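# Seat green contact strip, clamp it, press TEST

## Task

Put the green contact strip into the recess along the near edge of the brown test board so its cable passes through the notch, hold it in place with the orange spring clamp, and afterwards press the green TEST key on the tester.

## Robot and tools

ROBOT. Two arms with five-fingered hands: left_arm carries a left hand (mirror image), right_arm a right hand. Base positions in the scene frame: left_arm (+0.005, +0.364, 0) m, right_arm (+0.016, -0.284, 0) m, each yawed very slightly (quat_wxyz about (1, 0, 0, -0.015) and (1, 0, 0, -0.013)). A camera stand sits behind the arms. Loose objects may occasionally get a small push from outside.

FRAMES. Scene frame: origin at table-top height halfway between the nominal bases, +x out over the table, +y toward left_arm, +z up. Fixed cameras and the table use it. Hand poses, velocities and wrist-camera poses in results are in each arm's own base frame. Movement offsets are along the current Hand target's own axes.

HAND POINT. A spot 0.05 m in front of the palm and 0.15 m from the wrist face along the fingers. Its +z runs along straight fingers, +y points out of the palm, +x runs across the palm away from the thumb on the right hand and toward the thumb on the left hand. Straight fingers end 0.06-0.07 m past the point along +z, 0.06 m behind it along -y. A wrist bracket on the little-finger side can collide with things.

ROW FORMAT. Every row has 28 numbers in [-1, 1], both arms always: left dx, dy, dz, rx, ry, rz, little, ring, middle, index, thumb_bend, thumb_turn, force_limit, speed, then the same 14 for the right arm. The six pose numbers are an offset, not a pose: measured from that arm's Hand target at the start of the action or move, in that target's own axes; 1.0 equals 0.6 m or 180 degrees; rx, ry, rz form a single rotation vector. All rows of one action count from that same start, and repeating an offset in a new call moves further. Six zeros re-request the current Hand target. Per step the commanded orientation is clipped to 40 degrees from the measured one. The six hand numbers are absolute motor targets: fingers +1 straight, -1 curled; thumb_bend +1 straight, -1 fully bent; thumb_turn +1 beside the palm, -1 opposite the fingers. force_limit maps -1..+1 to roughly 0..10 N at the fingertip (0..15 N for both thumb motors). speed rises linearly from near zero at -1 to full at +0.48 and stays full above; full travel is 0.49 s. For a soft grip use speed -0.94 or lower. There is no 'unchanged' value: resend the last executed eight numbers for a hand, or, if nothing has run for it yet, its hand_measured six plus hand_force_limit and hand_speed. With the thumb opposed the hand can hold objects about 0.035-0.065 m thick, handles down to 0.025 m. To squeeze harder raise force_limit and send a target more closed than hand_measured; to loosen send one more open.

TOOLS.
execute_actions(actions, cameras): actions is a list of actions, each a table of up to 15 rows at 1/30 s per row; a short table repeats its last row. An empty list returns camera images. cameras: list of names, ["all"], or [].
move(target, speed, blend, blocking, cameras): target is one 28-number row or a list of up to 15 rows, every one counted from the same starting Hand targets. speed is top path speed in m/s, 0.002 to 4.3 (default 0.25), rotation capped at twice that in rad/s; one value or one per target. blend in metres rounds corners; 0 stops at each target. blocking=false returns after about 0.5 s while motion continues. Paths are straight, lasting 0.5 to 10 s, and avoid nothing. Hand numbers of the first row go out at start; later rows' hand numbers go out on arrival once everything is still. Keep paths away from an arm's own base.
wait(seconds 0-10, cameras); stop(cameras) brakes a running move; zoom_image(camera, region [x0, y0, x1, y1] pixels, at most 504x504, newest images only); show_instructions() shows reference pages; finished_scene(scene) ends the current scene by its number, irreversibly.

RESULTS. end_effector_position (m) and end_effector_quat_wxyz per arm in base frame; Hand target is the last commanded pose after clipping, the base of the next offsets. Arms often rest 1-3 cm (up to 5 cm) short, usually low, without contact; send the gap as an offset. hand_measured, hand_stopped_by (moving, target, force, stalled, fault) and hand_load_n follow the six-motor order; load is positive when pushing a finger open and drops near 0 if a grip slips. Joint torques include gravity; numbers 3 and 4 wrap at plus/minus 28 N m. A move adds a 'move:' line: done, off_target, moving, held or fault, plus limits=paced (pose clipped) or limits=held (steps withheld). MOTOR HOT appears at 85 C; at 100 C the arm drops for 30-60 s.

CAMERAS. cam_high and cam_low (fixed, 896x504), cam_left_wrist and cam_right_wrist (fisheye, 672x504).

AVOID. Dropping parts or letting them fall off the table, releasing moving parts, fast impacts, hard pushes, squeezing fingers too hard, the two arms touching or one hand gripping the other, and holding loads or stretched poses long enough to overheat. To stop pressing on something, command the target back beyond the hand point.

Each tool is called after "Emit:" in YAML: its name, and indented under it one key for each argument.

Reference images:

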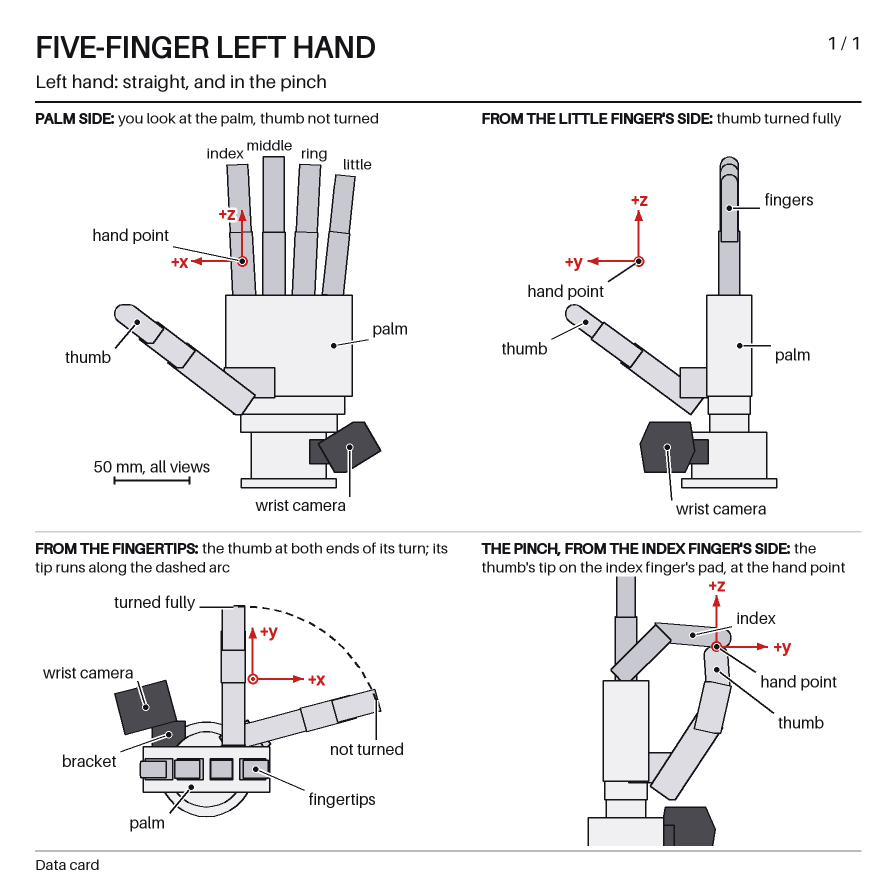

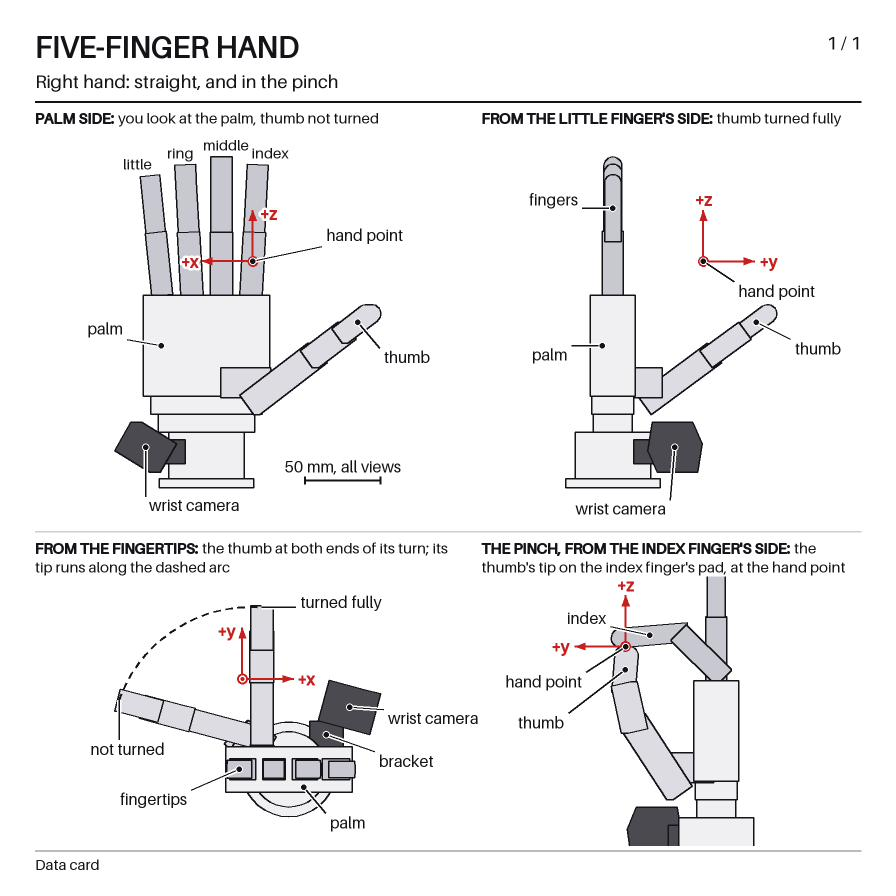

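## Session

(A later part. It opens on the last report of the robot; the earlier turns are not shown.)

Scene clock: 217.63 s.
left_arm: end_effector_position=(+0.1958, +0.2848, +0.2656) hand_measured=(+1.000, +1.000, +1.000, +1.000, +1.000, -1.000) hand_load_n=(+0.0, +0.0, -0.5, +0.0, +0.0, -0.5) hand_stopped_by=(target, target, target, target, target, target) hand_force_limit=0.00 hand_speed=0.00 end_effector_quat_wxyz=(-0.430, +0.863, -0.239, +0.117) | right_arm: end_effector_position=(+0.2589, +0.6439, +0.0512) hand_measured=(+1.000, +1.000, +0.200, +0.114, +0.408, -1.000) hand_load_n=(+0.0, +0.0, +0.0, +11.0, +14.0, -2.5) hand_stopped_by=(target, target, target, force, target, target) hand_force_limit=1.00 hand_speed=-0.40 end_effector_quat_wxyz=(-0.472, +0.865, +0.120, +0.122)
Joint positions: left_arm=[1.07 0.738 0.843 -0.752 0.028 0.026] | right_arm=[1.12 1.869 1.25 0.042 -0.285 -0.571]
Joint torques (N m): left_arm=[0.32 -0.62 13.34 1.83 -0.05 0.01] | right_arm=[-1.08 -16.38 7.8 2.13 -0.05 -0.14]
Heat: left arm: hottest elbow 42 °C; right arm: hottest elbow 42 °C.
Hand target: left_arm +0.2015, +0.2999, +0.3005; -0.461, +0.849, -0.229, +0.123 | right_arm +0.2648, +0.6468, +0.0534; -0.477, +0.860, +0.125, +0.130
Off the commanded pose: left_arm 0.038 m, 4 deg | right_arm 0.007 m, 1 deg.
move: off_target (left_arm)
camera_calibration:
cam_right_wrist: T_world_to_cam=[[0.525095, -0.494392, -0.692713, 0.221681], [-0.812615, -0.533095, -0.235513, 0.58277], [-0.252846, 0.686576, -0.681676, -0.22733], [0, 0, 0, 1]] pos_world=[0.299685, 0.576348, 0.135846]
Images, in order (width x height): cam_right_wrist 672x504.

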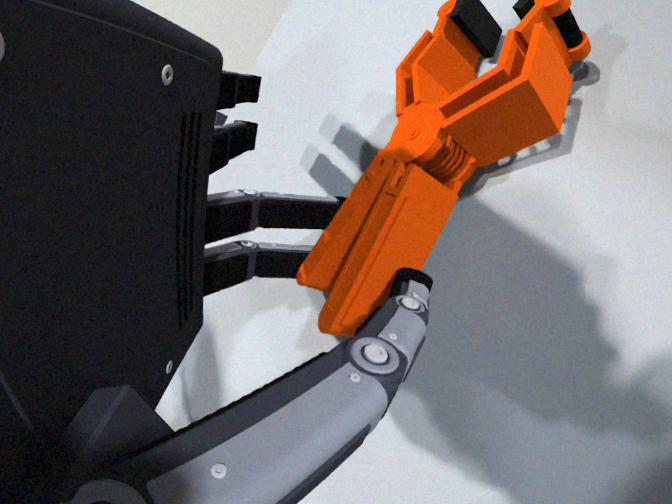

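Emit:
move:
  target:
    - [0,0,0,0,0,0,1,1,1,1,1,-1,0,0,0,0,0,0,0,0,1,1,-0.2,-0.4,0.4,-1,-0.3,-0.6]
    - [0,0,0,0,0,0,1,1,1,1,1,-1,0,0,-0.0116,0.0395,0.0255,0,0,0,1,1,-0.2,-0.4,0.4,-1,-0.3,-0.6]
  speed: 0.06
  cameras: ["cam_right_wrist"]

Scene clock: 220.13 s.
left_arm: end_effector_position=(+0.1958, +0.2848, +0.2656) hand_measured=(+1.000, +1.000, +1.000, +1.000, +1.000, -1.000) hand_load_n=(+0.0, +0.0, +0.0, +0.0, +0.0, +0.0) hand_stopped_by=(target, target, target, target, target, target) hand_force_limit=0.00 hand_speed=0.00 end_effector_quat_wxyz=(-0.430, +0.863, -0.239, +0.117) | right_arm: end_effector_position=(+0.2612, +0.6522, +0.0478) hand_measured=(+1.000, +1.000, +0.060, +0.112, +0.408, -1.000) hand_load_n=(+0.0, +0.0, +11.0, +0.0, +14.5, +1.0) hand_stopped_by=(target, target, force, force, target, target) hand_force_limit=-0.30 hand_speed=-0.60 end_effector_quat_wxyz=(-0.489, +0.854, +0.124, +0.129)
Joint positions: left_arm=[1.07 0.738 0.843 -0.752 0.028 0.026] | right_arm=[1.12 1.888 1.243 0.109 -0.293 -0.571]
Joint torques (N m): left_arm=[0.32 -0.62 13.34 1.83 -0.05 0] | right_arm=[-1.61 -14.27 6.89 2 0.07 -0.16]
Heat: left arm: hottest elbow 42 °C; right arm: hottest elbow 42 °C.
Hand target: left_arm +0.2015, +0.2999, +0.3005; -0.461, +0.849, -0.229, +0.123 | right_arm +0.2679, +0.6470, +0.0244; -0.477, +0.860, +0.125, +0.130
Off the commanded pose: left_arm 0.038 m, 4 deg | right_arm 0.025 m, 2 deg.
move: off_target (left_arm, right_arm)
camera_calibration:
cam_right_wrist: T_world_to_cam=[[0.538436, -0.462898, -0.704139, 0.198804], [-0.805268, -0.528824, -0.268121, 0.585104], [-0.248253, 0.711387, -0.657495, -0.253227], [0, 0, 0, 1]] pos_world=[0.301258, 0.581585, 0.130368]
Images, in order (width x height): cam_right_wrist 672x504.

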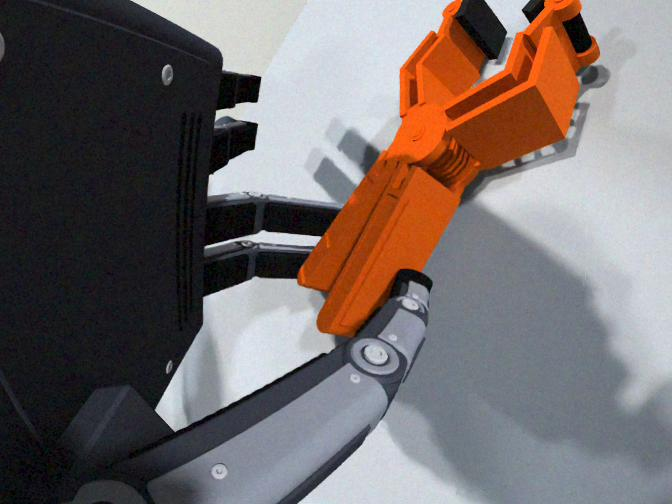

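Emit:
move:
  target:
    - [0,0,0,0,0,0,1,1,1,1,1,-1,0,0,0.0154,-0.0355,-0.0230,0,0,0,1,1,-0.2,-0.4,0.4,-1,-0.3,-0.6]
    - [0,0,0,0,0,0,1,1,1,1,1,-1,0,0,0.0154,-0.0355,-0.0230,0,0,0,1,1,-0.2,-0.45,0.4,-1,0.5,-0.6]
  speed: 0.06
  cameras: ["cam_right_wrist"]

Scene clock: 221.77 s.
left_arm: end_effector_position=(+0.1958, +0.2848, +0.2656) hand_measured=(+1.000, +1.000, +1.000, +1.000, +1.000, -1.000) hand_load_n=(+0.0, +0.0, -0.5, +0.0, +0.0, +0.0) hand_stopped_by=(target, target, target, target, target, target) hand_force_limit=0.00 hand_speed=0.00 end_effector_quat_wxyz=(-0.430, +0.863, -0.239, +0.117) | right_arm: end_effector_position=(+0.2591, +0.6474, +0.0476) hand_measured=(+1.000, +1.000, +0.058, +0.084, +0.408, -1.000) hand_load_n=(+0.0, +0.0, +3.5, +11.0, +14.5, -1.5) hand_stopped_by=(target, target, force, force, target, target) hand_force_limit=0.50 hand_speed=-0.60 end_effector_quat_wxyz=(-0.481, +0.859, +0.122, +0.124)
Joint positions: left_arm=[1.07 0.738 0.843 -0.752 0.028 0.026] | right_arm=[1.12 1.88 1.243 0.079 -0.292 -0.571]
Joint torques (N m): left_arm=[0.26 -0.67 13.34 1.83 -0.05 0.01] | right_arm=[-1.49 -16.62 8.42 0.58 0.05 -0.16]
Heat: left arm: hottest elbow 42 °C; right arm: hottest elbow 42 °C.
Hand target: left_arm +0.2015, +0.2999, +0.3005; -0.461, +0.849, -0.229, +0.123 | right_arm +0.2679, +0.6470, +0.0513; -0.477, +0.860, +0.125, +0.130
Off the commanded pose: left_arm 0.038 m, 4 deg | right_arm 0.010 m, 1 deg.
move: off_target (left_arm)
camera_calibration:
cam_right_wrist: T_world_to_cam=[[0.531457, -0.477813, -0.699463, 0.208794], [-0.808188, -0.533358, -0.249723, 0.583663], [-0.253743, 0.698015, -0.669619, -0.239896], [0, 0, 0, 1]] pos_world=[0.299873, 0.578516, 0.131159]
Images, in order (width x height): cam_right_wrist 672x504.

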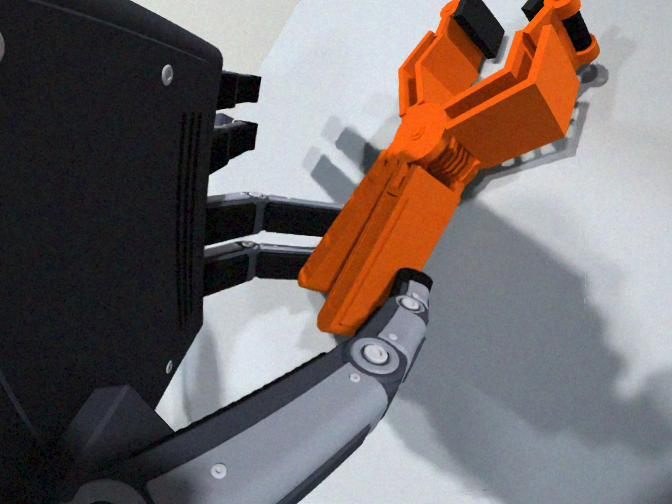

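Emit:
move:
  target: [0,0,0,0,0,0,1,1,1,1,1,-1,0,0,0.0400,-0.0919,-0.0595,0,0,0,1,1,-0.2,-0.45,0.4,-1,0.5,-0.6]
  speed: 0.08
  cameras: ["cam_right_wrist"]

Scene clock: 224.13 s.
left_arm: end_effector_position=(+0.1958, +0.2848, +0.2656) hand_measured=(+1.000, +1.000, +1.000, +1.000, +1.000, -1.000) hand_load_n=(+0.0, +0.0, +0.0, +0.0, +0.0, +0.0) hand_stopped_by=(target, target, target, target, target, target) hand_force_limit=0.00 hand_speed=0.00 end_effector_quat_wxyz=(-0.430, +0.863, -0.239, +0.117) | right_arm: end_effector_position=(+0.2511, +0.6302, +0.0844) hand_measured=(+1.000, +1.000, +0.058, +0.084, +0.408, -1.000) hand_load_n=(+0.0, +0.0, +3.0, +9.0, +14.5, -2.0) hand_stopped_by=(target, target, force, force, target, target) hand_force_limit=0.50 hand_speed=-0.60 end_effector_quat_wxyz=(-0.455, +0.876, +0.119, +0.108)
Joint positions: left_arm=[1.07 0.738 0.843 -0.752 0.028 0.026] | right_arm=[1.12 1.798 1.274 -0.105 -0.291 -0.573]
Joint torques (N m): left_arm=[0.26 -0.67 13.34 1.81 -0.05 0.01] | right_arm=[-1.55 -17.85 11.56 1.22 0.01 -0.16]
Heat: left arm: hottest elbow 43 °C; right arm: hottest elbow 42 °C.
Hand target: left_arm +0.2015, +0.2999, +0.3005; -0.461, +0.849, -0.229, +0.123 | right_arm +0.2680, +0.6471, +0.1214; -0.477, +0.860, +0.125, +0.130
Off the commanded pose: left_arm 0.038 m, 4 deg | right_arm 0.044 m, 4 deg.
move: off_target (left_arm, right_arm)
camera_calibration:
cam_right_wrist: T_world_to_cam=[[0.511765, -0.521978, -0.682375, 0.261892], [-0.814435, -0.547594, -0.191929, 0.58285], [-0.273482, 0.653972, -0.705357, -0.169489], [0, 0, 0, 1]] pos_world=[0.294314, 0.566708, 0.171024]
Images, in order (width x height): cam_right_wrist 672x504.

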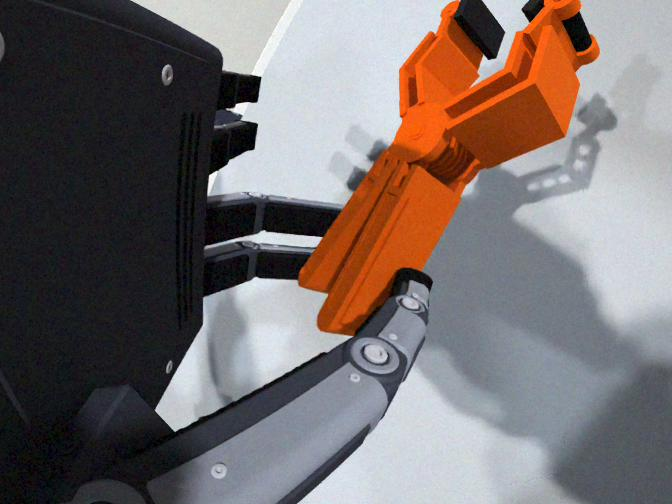

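Emit:
move:
  target:
    - [0,0,0,0,0,0,1,1,1,1,1,-1,0,0,0.1625,-0.0520,-0.2965,0,0,0,1,1,-0.2,-0.45,0.4,-1,0.5,-0.6]
    - [0,0,0,0,0,0,1,1,1,1,1,-1,0,0,0.1147,-0.0060,-0.4978,-0.4577,-0.1812,-0.0811,1,1,-0.2,-0.45,0.4,-1,0.5,-0.6]
  speed: 0.2
  blend: [0.05,0]
  cameras: ["all"]

Scene clock: 233.90 s.
left_arm: end_effector_position=(+0.1958, +0.2848, +0.2656) hand_measured=(+1.000, +1.000, +1.000, +1.000, +1.000, -1.000) hand_load_n=(+0.0, -0.5, +0.0, +0.0, +0.0, +0.0) hand_stopped_by=(target, target, target, target, target, target) hand_force_limit=0.00 hand_speed=0.00 end_effector_quat_wxyz=(-0.430, +0.863, -0.239, +0.117) | right_arm: end_effector_position=(+0.3042, +0.4014, +0.2853) hand_measured=(+1.000, +1.000, +0.058, +0.084, +0.408, -1.000) hand_load_n=(+0.0, +0.0, +3.5, +9.5, +13.5, -2.5) hand_stopped_by=(target, target, force, force, target, target) hand_force_limit=0.50 hand_speed=-0.60 end_effector_quat_wxyz=(+0.135, +0.940, +0.270, +0.156)
Joint positions: left_arm=[1.07 0.738 0.843 -0.752 0.028 0.026] | right_arm=[1.141 1.791 1.892 -1.673 0.416 -0.988]
Joint torques (N m): left_arm=[0.26 -0.62 13.34 1.83 -0.05 0.01] | right_arm=[0.03 -17.9 8.03 -0.47 0.54 -0.13]
Heat: left arm: hottest elbow 43 °C; right arm: hottest elbow 43 °C.
Hand target: left_arm +0.2015, +0.2999, +0.3005; -0.461, +0.849, -0.229, +0.123 | right_arm +0.3000, +0.4004, +0.3003; +0.266, +0.937, +0.225, +0.007
Off the commanded pose: left_arm 0.038 m, 4 deg | right_arm 0.016 m, 23 deg.
joint sent to its limit (right arm) — joint 4 (wrist pitch), lower limit. The joint targets are off in orientation, not in position.
move: off_target (left_arm, right_arm)
camera_calibration:
cam_left_wrist: T_world_to_cam=[[0.530766, 0.327018, 0.781887, -0.406342], [0.47884, -0.87691, 0.0417109, 0.158684], [0.699285, 0.35226, -0.622023, 0.0362514], [0, 0, 0, 1]] pos_world=[0.114338, 0.259263, 0.333644]
cam_right_wrist: T_world_to_cam=[[0.63307, -0.672339, 0.383644, -0.0283759], [-0.771728, -0.586898, 0.244922, 0.417606], [0.0604899, -0.451122, -0.89041, 0.531162], [0, 0, 0, 1]] pos_world=[0.308112, 0.465633, 0.381557]

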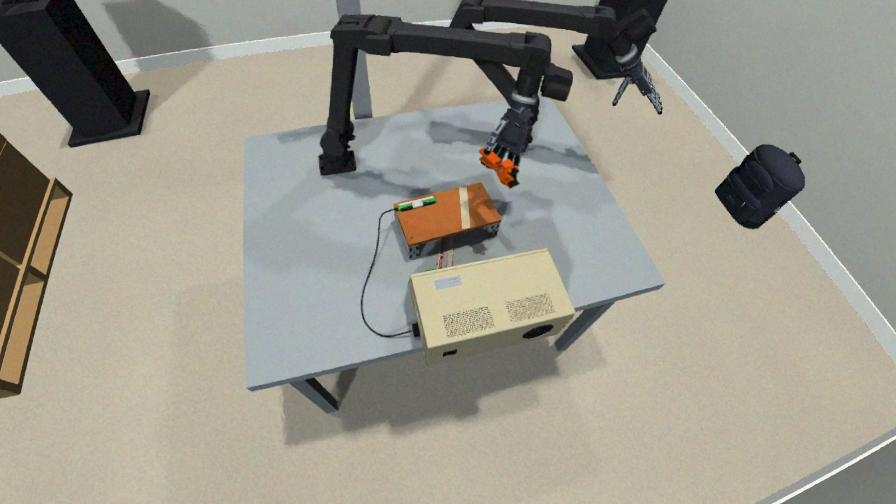

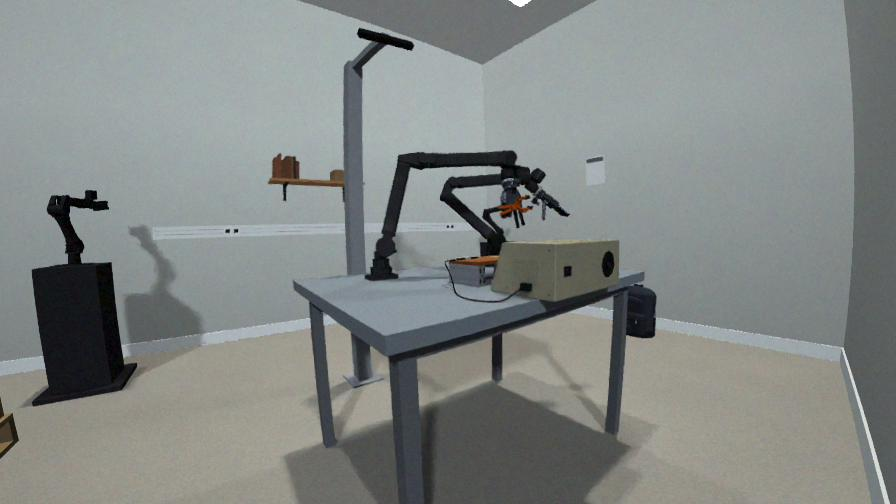

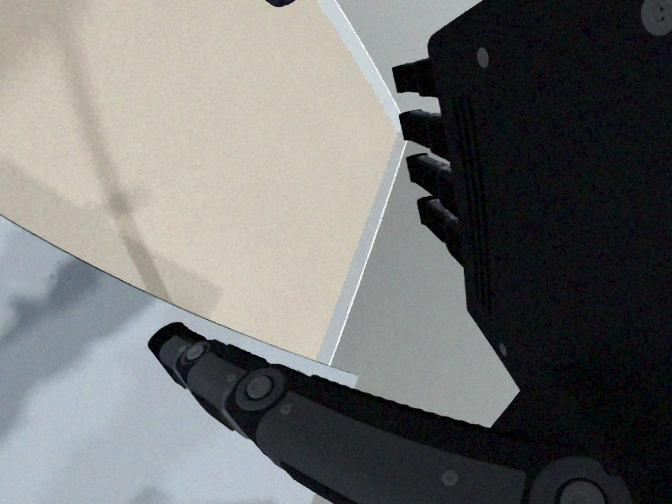

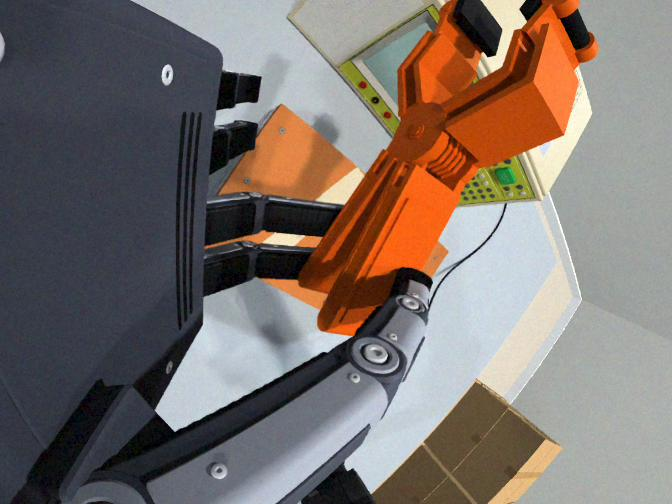

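Emit:
move:
  target: [0,0,0,0,0,0,1,1,1,1,1,-1,0,0,-0.3760,-0.0093,0.3127,0,0,0,1,1,-0.2,-0.45,0.4,-1,0.5,-0.6]
  speed: 0.12
  cameras: ["all"]

Scene clock: 237.43 s.
left_arm: end_effector_position=(+0.1958, +0.2848, +0.2656) hand_measured=(+1.000, +1.000, +1.000, +1.000, +1.000, -1.000) hand_load_n=(+0.0, +0.0, +0.0, +0.0, +0.5, +0.0) hand_stopped_by=(target, target, target, target, target, target) hand_force_limit=0.00 hand_speed=0.00 end_effector_quat_wxyz=(-0.430, +0.863, -0.239, +0.117) | right_arm: end_effector_position=(+0.1223, +0.2115, +0.1569) hand_measured=(+1.000, +1.000, +0.058, +0.084, +0.408, -1.000) hand_load_n=(+0.0, +0.0, +3.5, +9.5, +13.5, -3.0) hand_stopped_by=(target, target, force, force, target, target) hand_force_limit=0.50 hand_speed=-0.60 end_effector_quat_wxyz=(+0.278, +0.933, +0.229, -0.004)
Joint positions: left_arm=[1.07 0.738 0.843 -0.752 0.028 0.026] | right_arm=[1.307 1.528 1.092 -1.643 0.255 -0.68]
Joint torques (N m): left_arm=[0.26 -0.67 13.34 1.81 -0.05 0.01] | right_arm=[0.21 -11.75 6.69 -0.88 0.26 0.17]
Heat: left arm: hottest elbow 43 °C; right arm: hottest elbow 43 °C.
Hand target: left_arm +0.2015, +0.2999, +0.3005; -0.461, +0.849, -0.229, +0.123 | right_arm +0.1198, +0.2154, +0.1608; +0.266, +0.937, +0.225, +0.007
Off the commanded pose: left_arm 0.038 m, 4 deg | right_arm 0.006 m, 2 deg.
move: off_target (left_arm)
camera_calibration:
cam_left_wrist: T_world_to_cam=[[0.530766, 0.327018, 0.781887, -0.406342], [0.47884, -0.87691, 0.0417109, 0.158684], [0.699285, 0.35226, -0.622023, 0.0362514], [0, 0, 0, 1]] pos_world=[0.114338, 0.259263, 0.333644]
cam_right_wrist: T_world_to_cam=[[0.619485, -0.623696, 0.476699, -0.0148112], [-0.758138, -0.317821, 0.5694, 0.0877038], [-0.203627, -0.714139, -0.669733, 0.395456], [0, 0, 0, 1]] pos_world=[0.156193, 0.301047, 0.221972]

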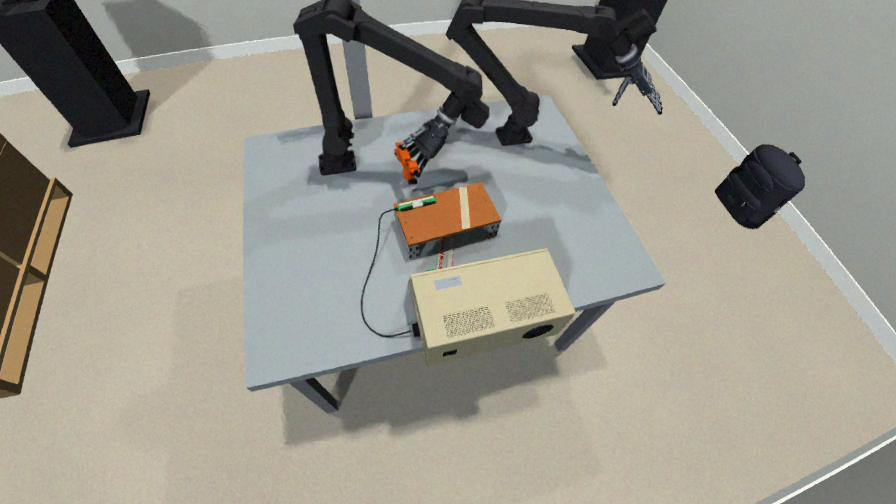

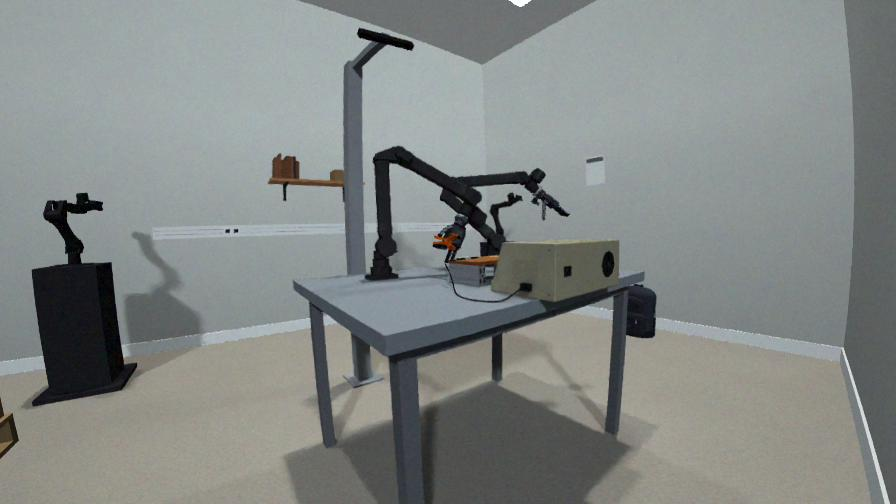

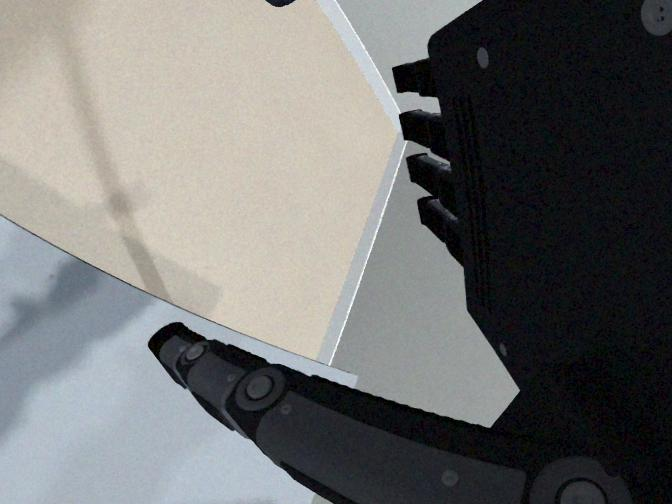

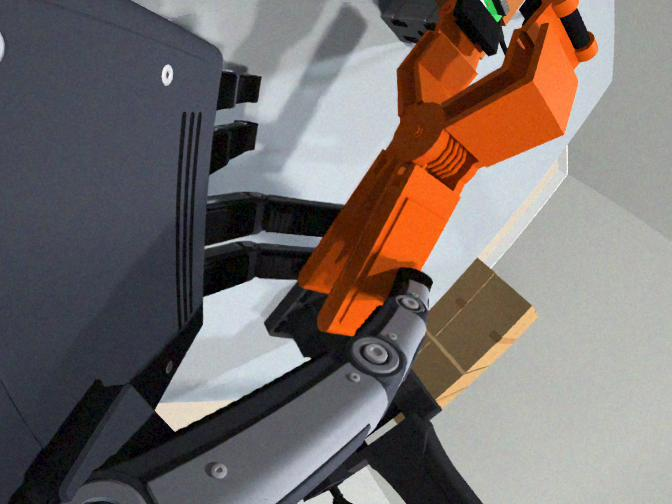

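Emit:
zoom_image:
  camera: "cam_high"
  region: [360, 110, 520, 230]

Emit:
zoom_image:
  camera: "cam_low"
  region: [400, 190, 540, 310]

Emit:
zoom_image:
  camera: "cam_right_wrist"
  region: [380, 0, 640, 200]

Scaled by 3.150 from the camera's 896x504 image, which has a finer 1280x720 frame.

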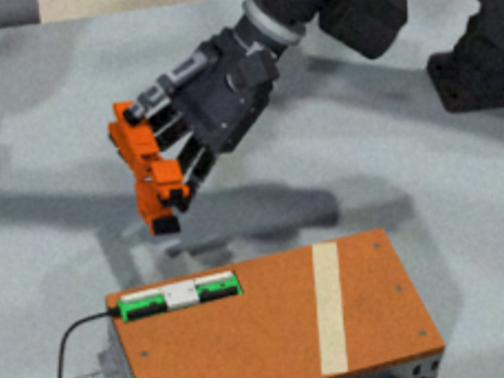

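Scaled by 3.600 from the camera's 896x504 image, which has a finer 1280x720 frame.

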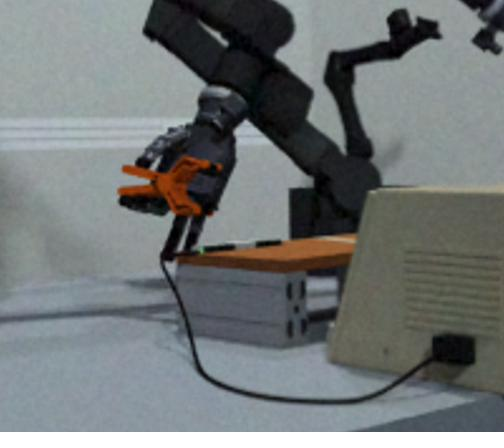

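Scaled by 1.938 from the camera's 672x504 image, which has a finer 960x720 frame.

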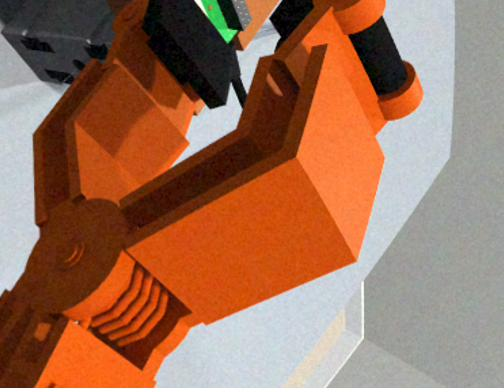

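Emit:
zoom_image:
  camera: "cam_high"
  region: [380, 170, 520, 275]

Emit:
zoom_image:
  camera: "cam_low"
  region: [430, 245, 510, 305]

Emit:
zoom_image:
  camera: "cam_right_wrist"
  region: [360, 0, 500, 70]

Scaled by 3.600 from the camera's 896x504 image, which has a finer 1280x720 frame.

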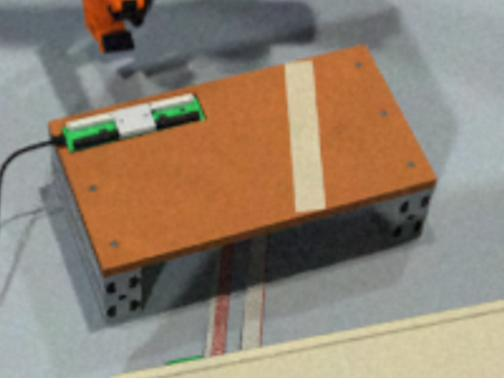

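Scaled by 6.300 from the camera's 896x504 image, which has a finer 1280x720 frame.

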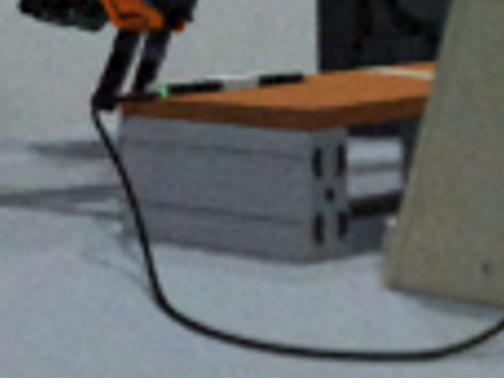

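Scaled by 3.600 from the camera's 672x504 image, which has a finer 960x720 frame.

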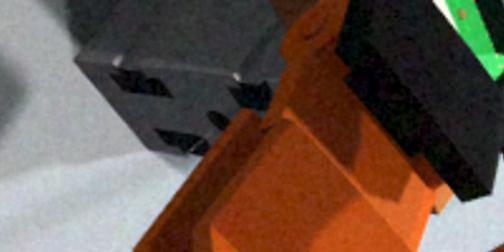

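Emit:
move:
  target:
    - [0,0,0,0,0,0,1,1,1,1,1,-1,0,0,0,0,0,0,0,0,0.45,0.45,-0.2,-0.45,0.4,-1,0.5,-0.3]
    - [0,0,0,0,0,0,1,1,1,1,1,-1,0,0,0.0103,-0.0473,0.0637,0,0,0,0.45,0.45,-0.2,-0.45,0.4,-1,0.5,-0.3]
  speed: 0.06
  cameras: ["cam_high","cam_low","cam_right_wrist"]

Emit:
zoom_image:
  camera: "cam_low"
  region: [410, 220, 510, 300]

Emit:
zoom_image:
  camera: "cam_high"
  region: [370, 130, 480, 230]

Scene clock: 243.37 s.
left_arm: end_effector_position=(+0.1958, +0.2848, +0.2656) hand_measured=(+1.000, +1.000, +1.000, +1.000, +1.000, -1.000) hand_load_n=(+0.0, +0.0, +0.0, +0.0, +0.0, +0.0) hand_stopped_by=(target, target, target, target, target, target) hand_force_limit=0.00 hand_speed=0.00 end_effector_quat_wxyz=(-0.430, +0.863, -0.239, +0.117) | right_arm: end_effector_position=(+0.1219, +0.2170, +0.1139) hand_measured=(+0.450, +0.450, +0.058, +0.084, +0.408, -1.000) hand_load_n=(+0.0, +0.0, +3.5, +9.5, +13.5, -3.0) hand_stopped_by=(target, target, force, force, target, target) hand_force_limit=0.50 hand_speed=-0.30 end_effector_quat_wxyz=(+0.269, +0.936, +0.227, +0.002)
Joint positions: left_arm=[1.07 0.738 0.843 -0.752 0.028 0.026] | right_arm=[1.311 1.581 1.039 -1.516 0.253 -0.673]
Joint torques (N m): left_arm=[0.26 -0.67 13.34 1.83 -0.05 0.01] | right_arm=[0.21 -10.52 5.96 -0.9 0.23 0.2]
Heat: left arm: hottest elbow 43 °C; right arm: hottest elbow 42 °C.
Hand target: left_arm +0.2015, +0.2999, +0.3005; -0.461, +0.849, -0.229, +0.123 | right_arm +0.1185, +0.2206, +0.1131; +0.266, +0.937, +0.225, +0.007
Off the commanded pose: left_arm 0.038 m, 4 deg | right_arm 0.005 m, 1 deg.
move: off_target (left_arm)
camera_calibration:
cam_right_wrist: T_world_to_cam=[[0.614428, -0.635475, 0.4676, 0.0135764], [-0.76307, -0.328023, 0.556889, 0.117954], [-0.200506, -0.698979, -0.686458, 0.368749], [0, 0, 0, 1]] pos_world=[0.155602, 0.305067, 0.181095]
Images, in order (width x height): cam_high 896x504, cam_low 896x504, cam_right_wrist 672x504.

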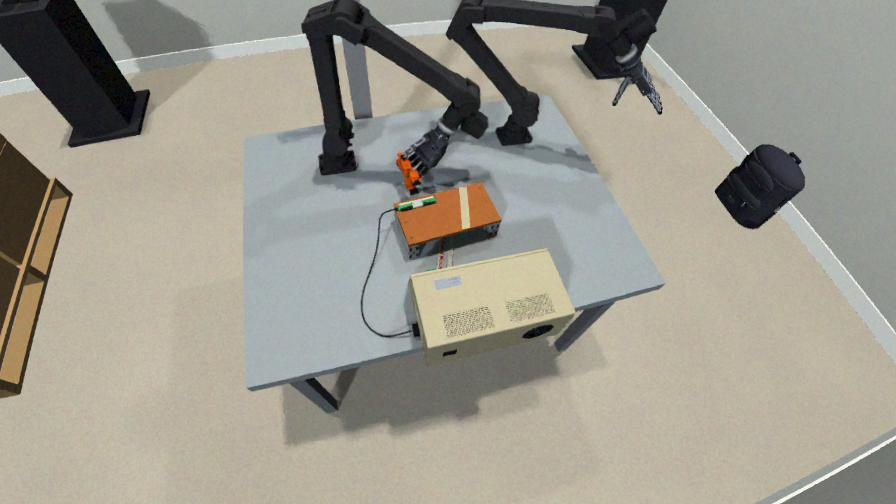

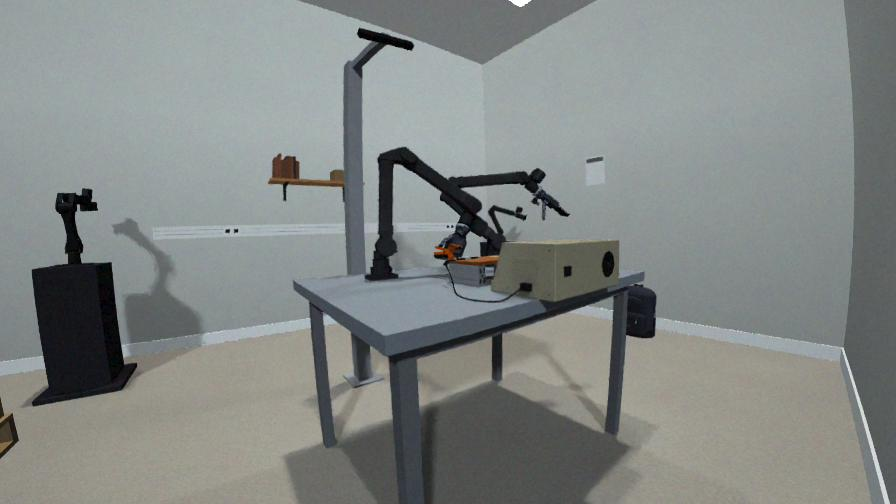

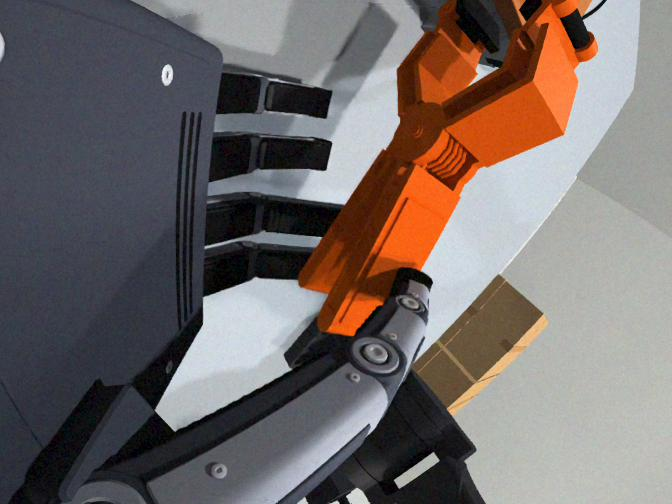

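Scaled by 5.040 from the camera's 896x504 image, which has a finer 1280x720 frame.

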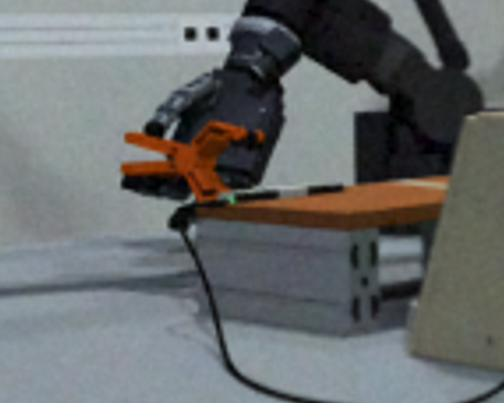

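Scaled by 4.582 from the camera's 896x504 image, which has a finer 1280x720 frame.

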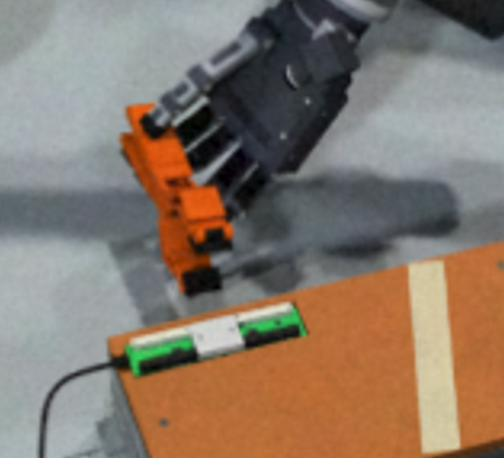

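Emit:
zoom_image:
  camera: "cam_low"
  region: [430, 235, 490, 275]

Emit:
zoom_image:
  camera: "cam_high"
  region: [390, 160, 450, 220]

Emit:
zoom_image:
  camera: "cam_right_wrist"
  region: [380, 0, 620, 120]

Scaled by 8.400 from the camera's 896x504 image, which has a finer 1280x720 frame.

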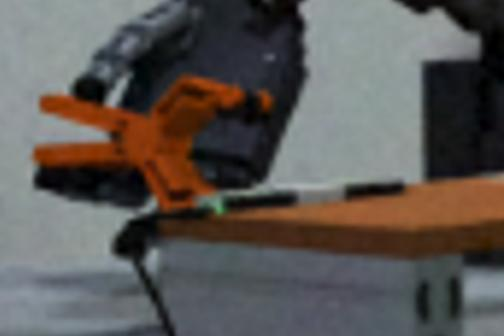

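Scaled by 8.400 from the camera's 896x504 image, which has a finer 1280x720 frame.

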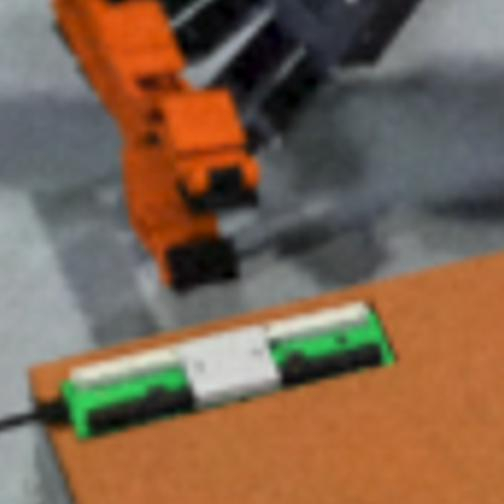

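Scaled by 2.100 from the camera's 672x504 image, which has a finer 960x720 frame.

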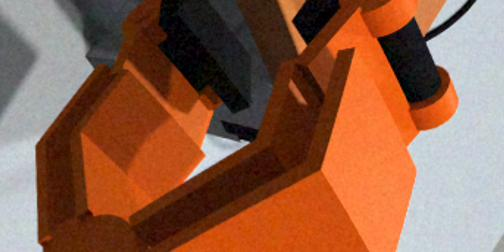

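Emit:
move:
  target: [0,0,0,0,0,0,1,1,1,1,1,-1,0,0,-0.0018,-0.0083,0.0382,0,0,0,0.45,0.45,-0.2,-0.45,0.4,-1,0.5,-0.3]
  speed: 0.05
  cameras: ["cam_high","cam_low","cam_right_wrist"]

Emit:
zoom_image:
  camera: "cam_low"
  region: [430, 235, 490, 275]

Emit:
zoom_image:
  camera: "cam_high"
  region: [390, 160, 450, 220]

Emit:
zoom_image:
  camera: "cam_right_wrist"
  region: [380, 0, 620, 120]

Scene clock: 249.30 s.
left_arm: end_effector_position=(+0.1958, +0.2848, +0.2656) hand_measured=(+1.000, +1.000, +1.000, +1.000, +1.000, -1.000) hand_load_n=(+0.0, +0.0, +0.0, +0.0, +0.0, +0.0) hand_stopped_by=(target, target, target, target, target, target) hand_force_limit=0.00 hand_speed=0.00 end_effector_quat_wxyz=(-0.430, +0.863, -0.239, +0.117) | right_arm: end_effector_position=(+0.1200, +0.2098, +0.0921) hand_measured=(+0.450, +0.450, +0.058, +0.084, +0.408, -1.000) hand_load_n=(+0.0, +0.5, +4.0, +9.5, +13.5, -3.0) hand_stopped_by=(target, target, force, force, target, target) hand_force_limit=0.50 hand_speed=-0.30 end_effector_quat_wxyz=(+0.267, +0.936, +0.227, +0.002)
Joint positions: left_arm=[1.07 0.738 0.843 -0.752 0.028 0.026] | right_arm=[1.311 1.594 0.989 -1.449 0.253 -0.673]
Joint torques (N m): left_arm=[0.26 -0.67 13.33 1.81 -0.06 0.01] | right_arm=[-0.09 -10.34 5.76 -0.87 0.32 0.13]
Heat: left arm: hottest elbow 44 °C; right arm: hottest elbow 42 °C.
Hand target: left_arm +0.2015, +0.2999, +0.3005; -0.461, +0.849, -0.229, +0.123 | right_arm +0.1185, +0.2126, +0.0910; +0.266, +0.937, +0.225, +0.007
Off the commanded pose: left_arm 0.038 m, 4 deg | right_arm 0.003 m, 1 deg.
move: off_target (left_arm)
camera_calibration:
cam_right_wrist: T_world_to_cam=[[0.614056, -0.636817, 0.466261, 0.0208259], [-0.763527, -0.329667, 0.55529, 0.126788], [-0.199907, -0.696982, -0.688661, 0.348085], [0, 0, 0, 1]] pos_world=[0.153603, 0.297669, 0.159598]
Images, in order (width x height): cam_high 896x504, cam_low 896x504, cam_right_wrist 672x504.

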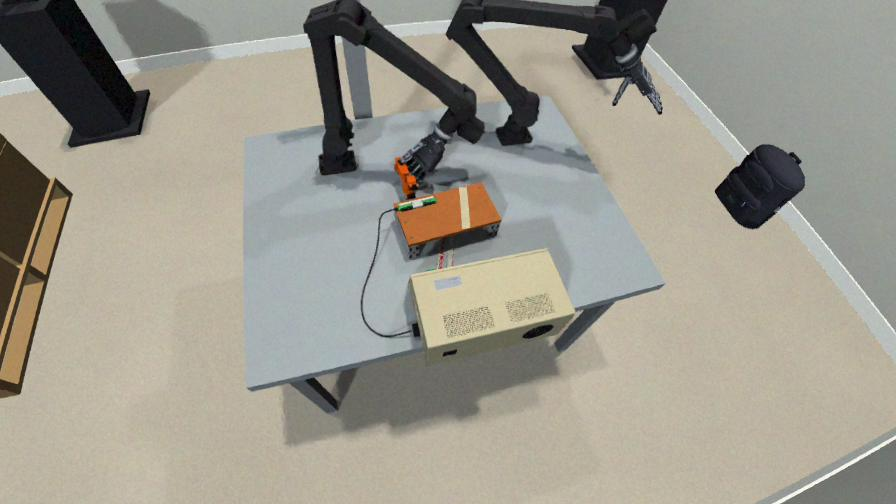

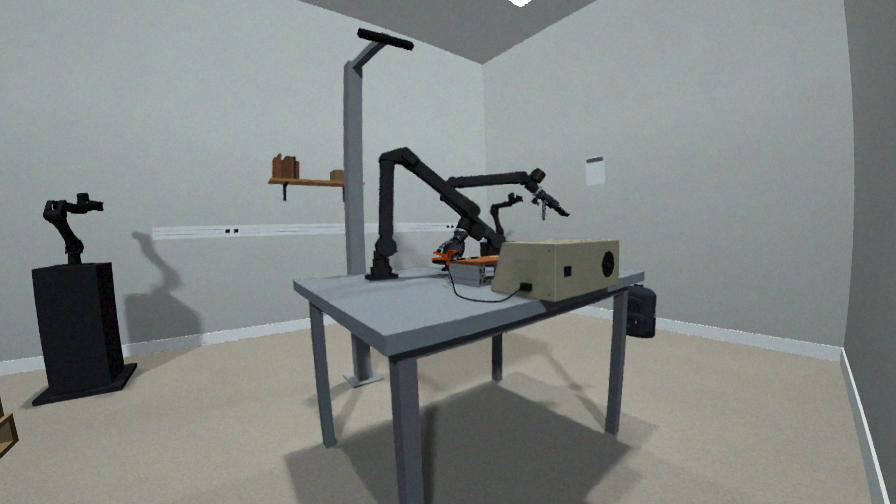

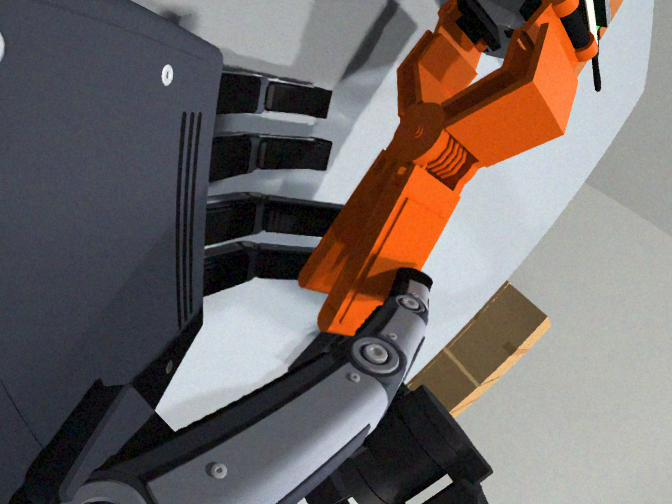

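Scaled by 8.400 from the camera's 896x504 image, which has a finer 1280x720 frame.

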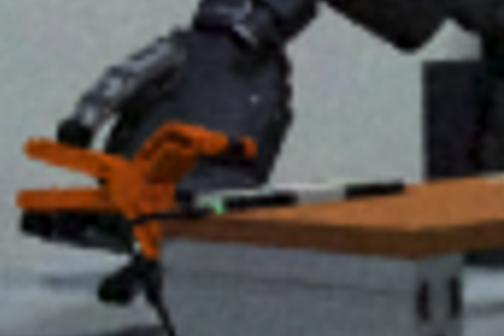

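Scaled by 8.400 from the camera's 896x504 image, which has a finer 1280x720 frame.

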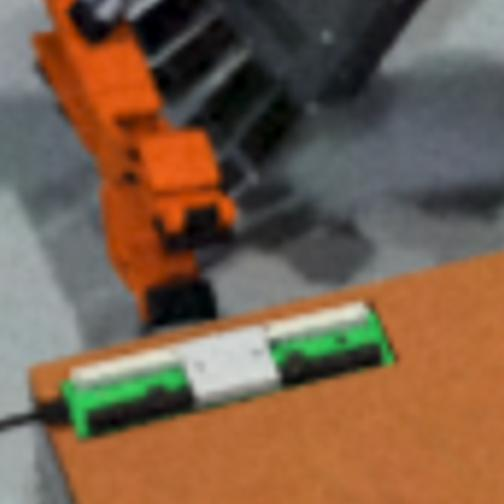

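Scaled by 2.100 from the camera's 672x504 image, which has a finer 960x720 frame.

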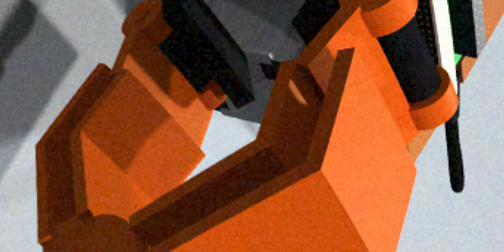

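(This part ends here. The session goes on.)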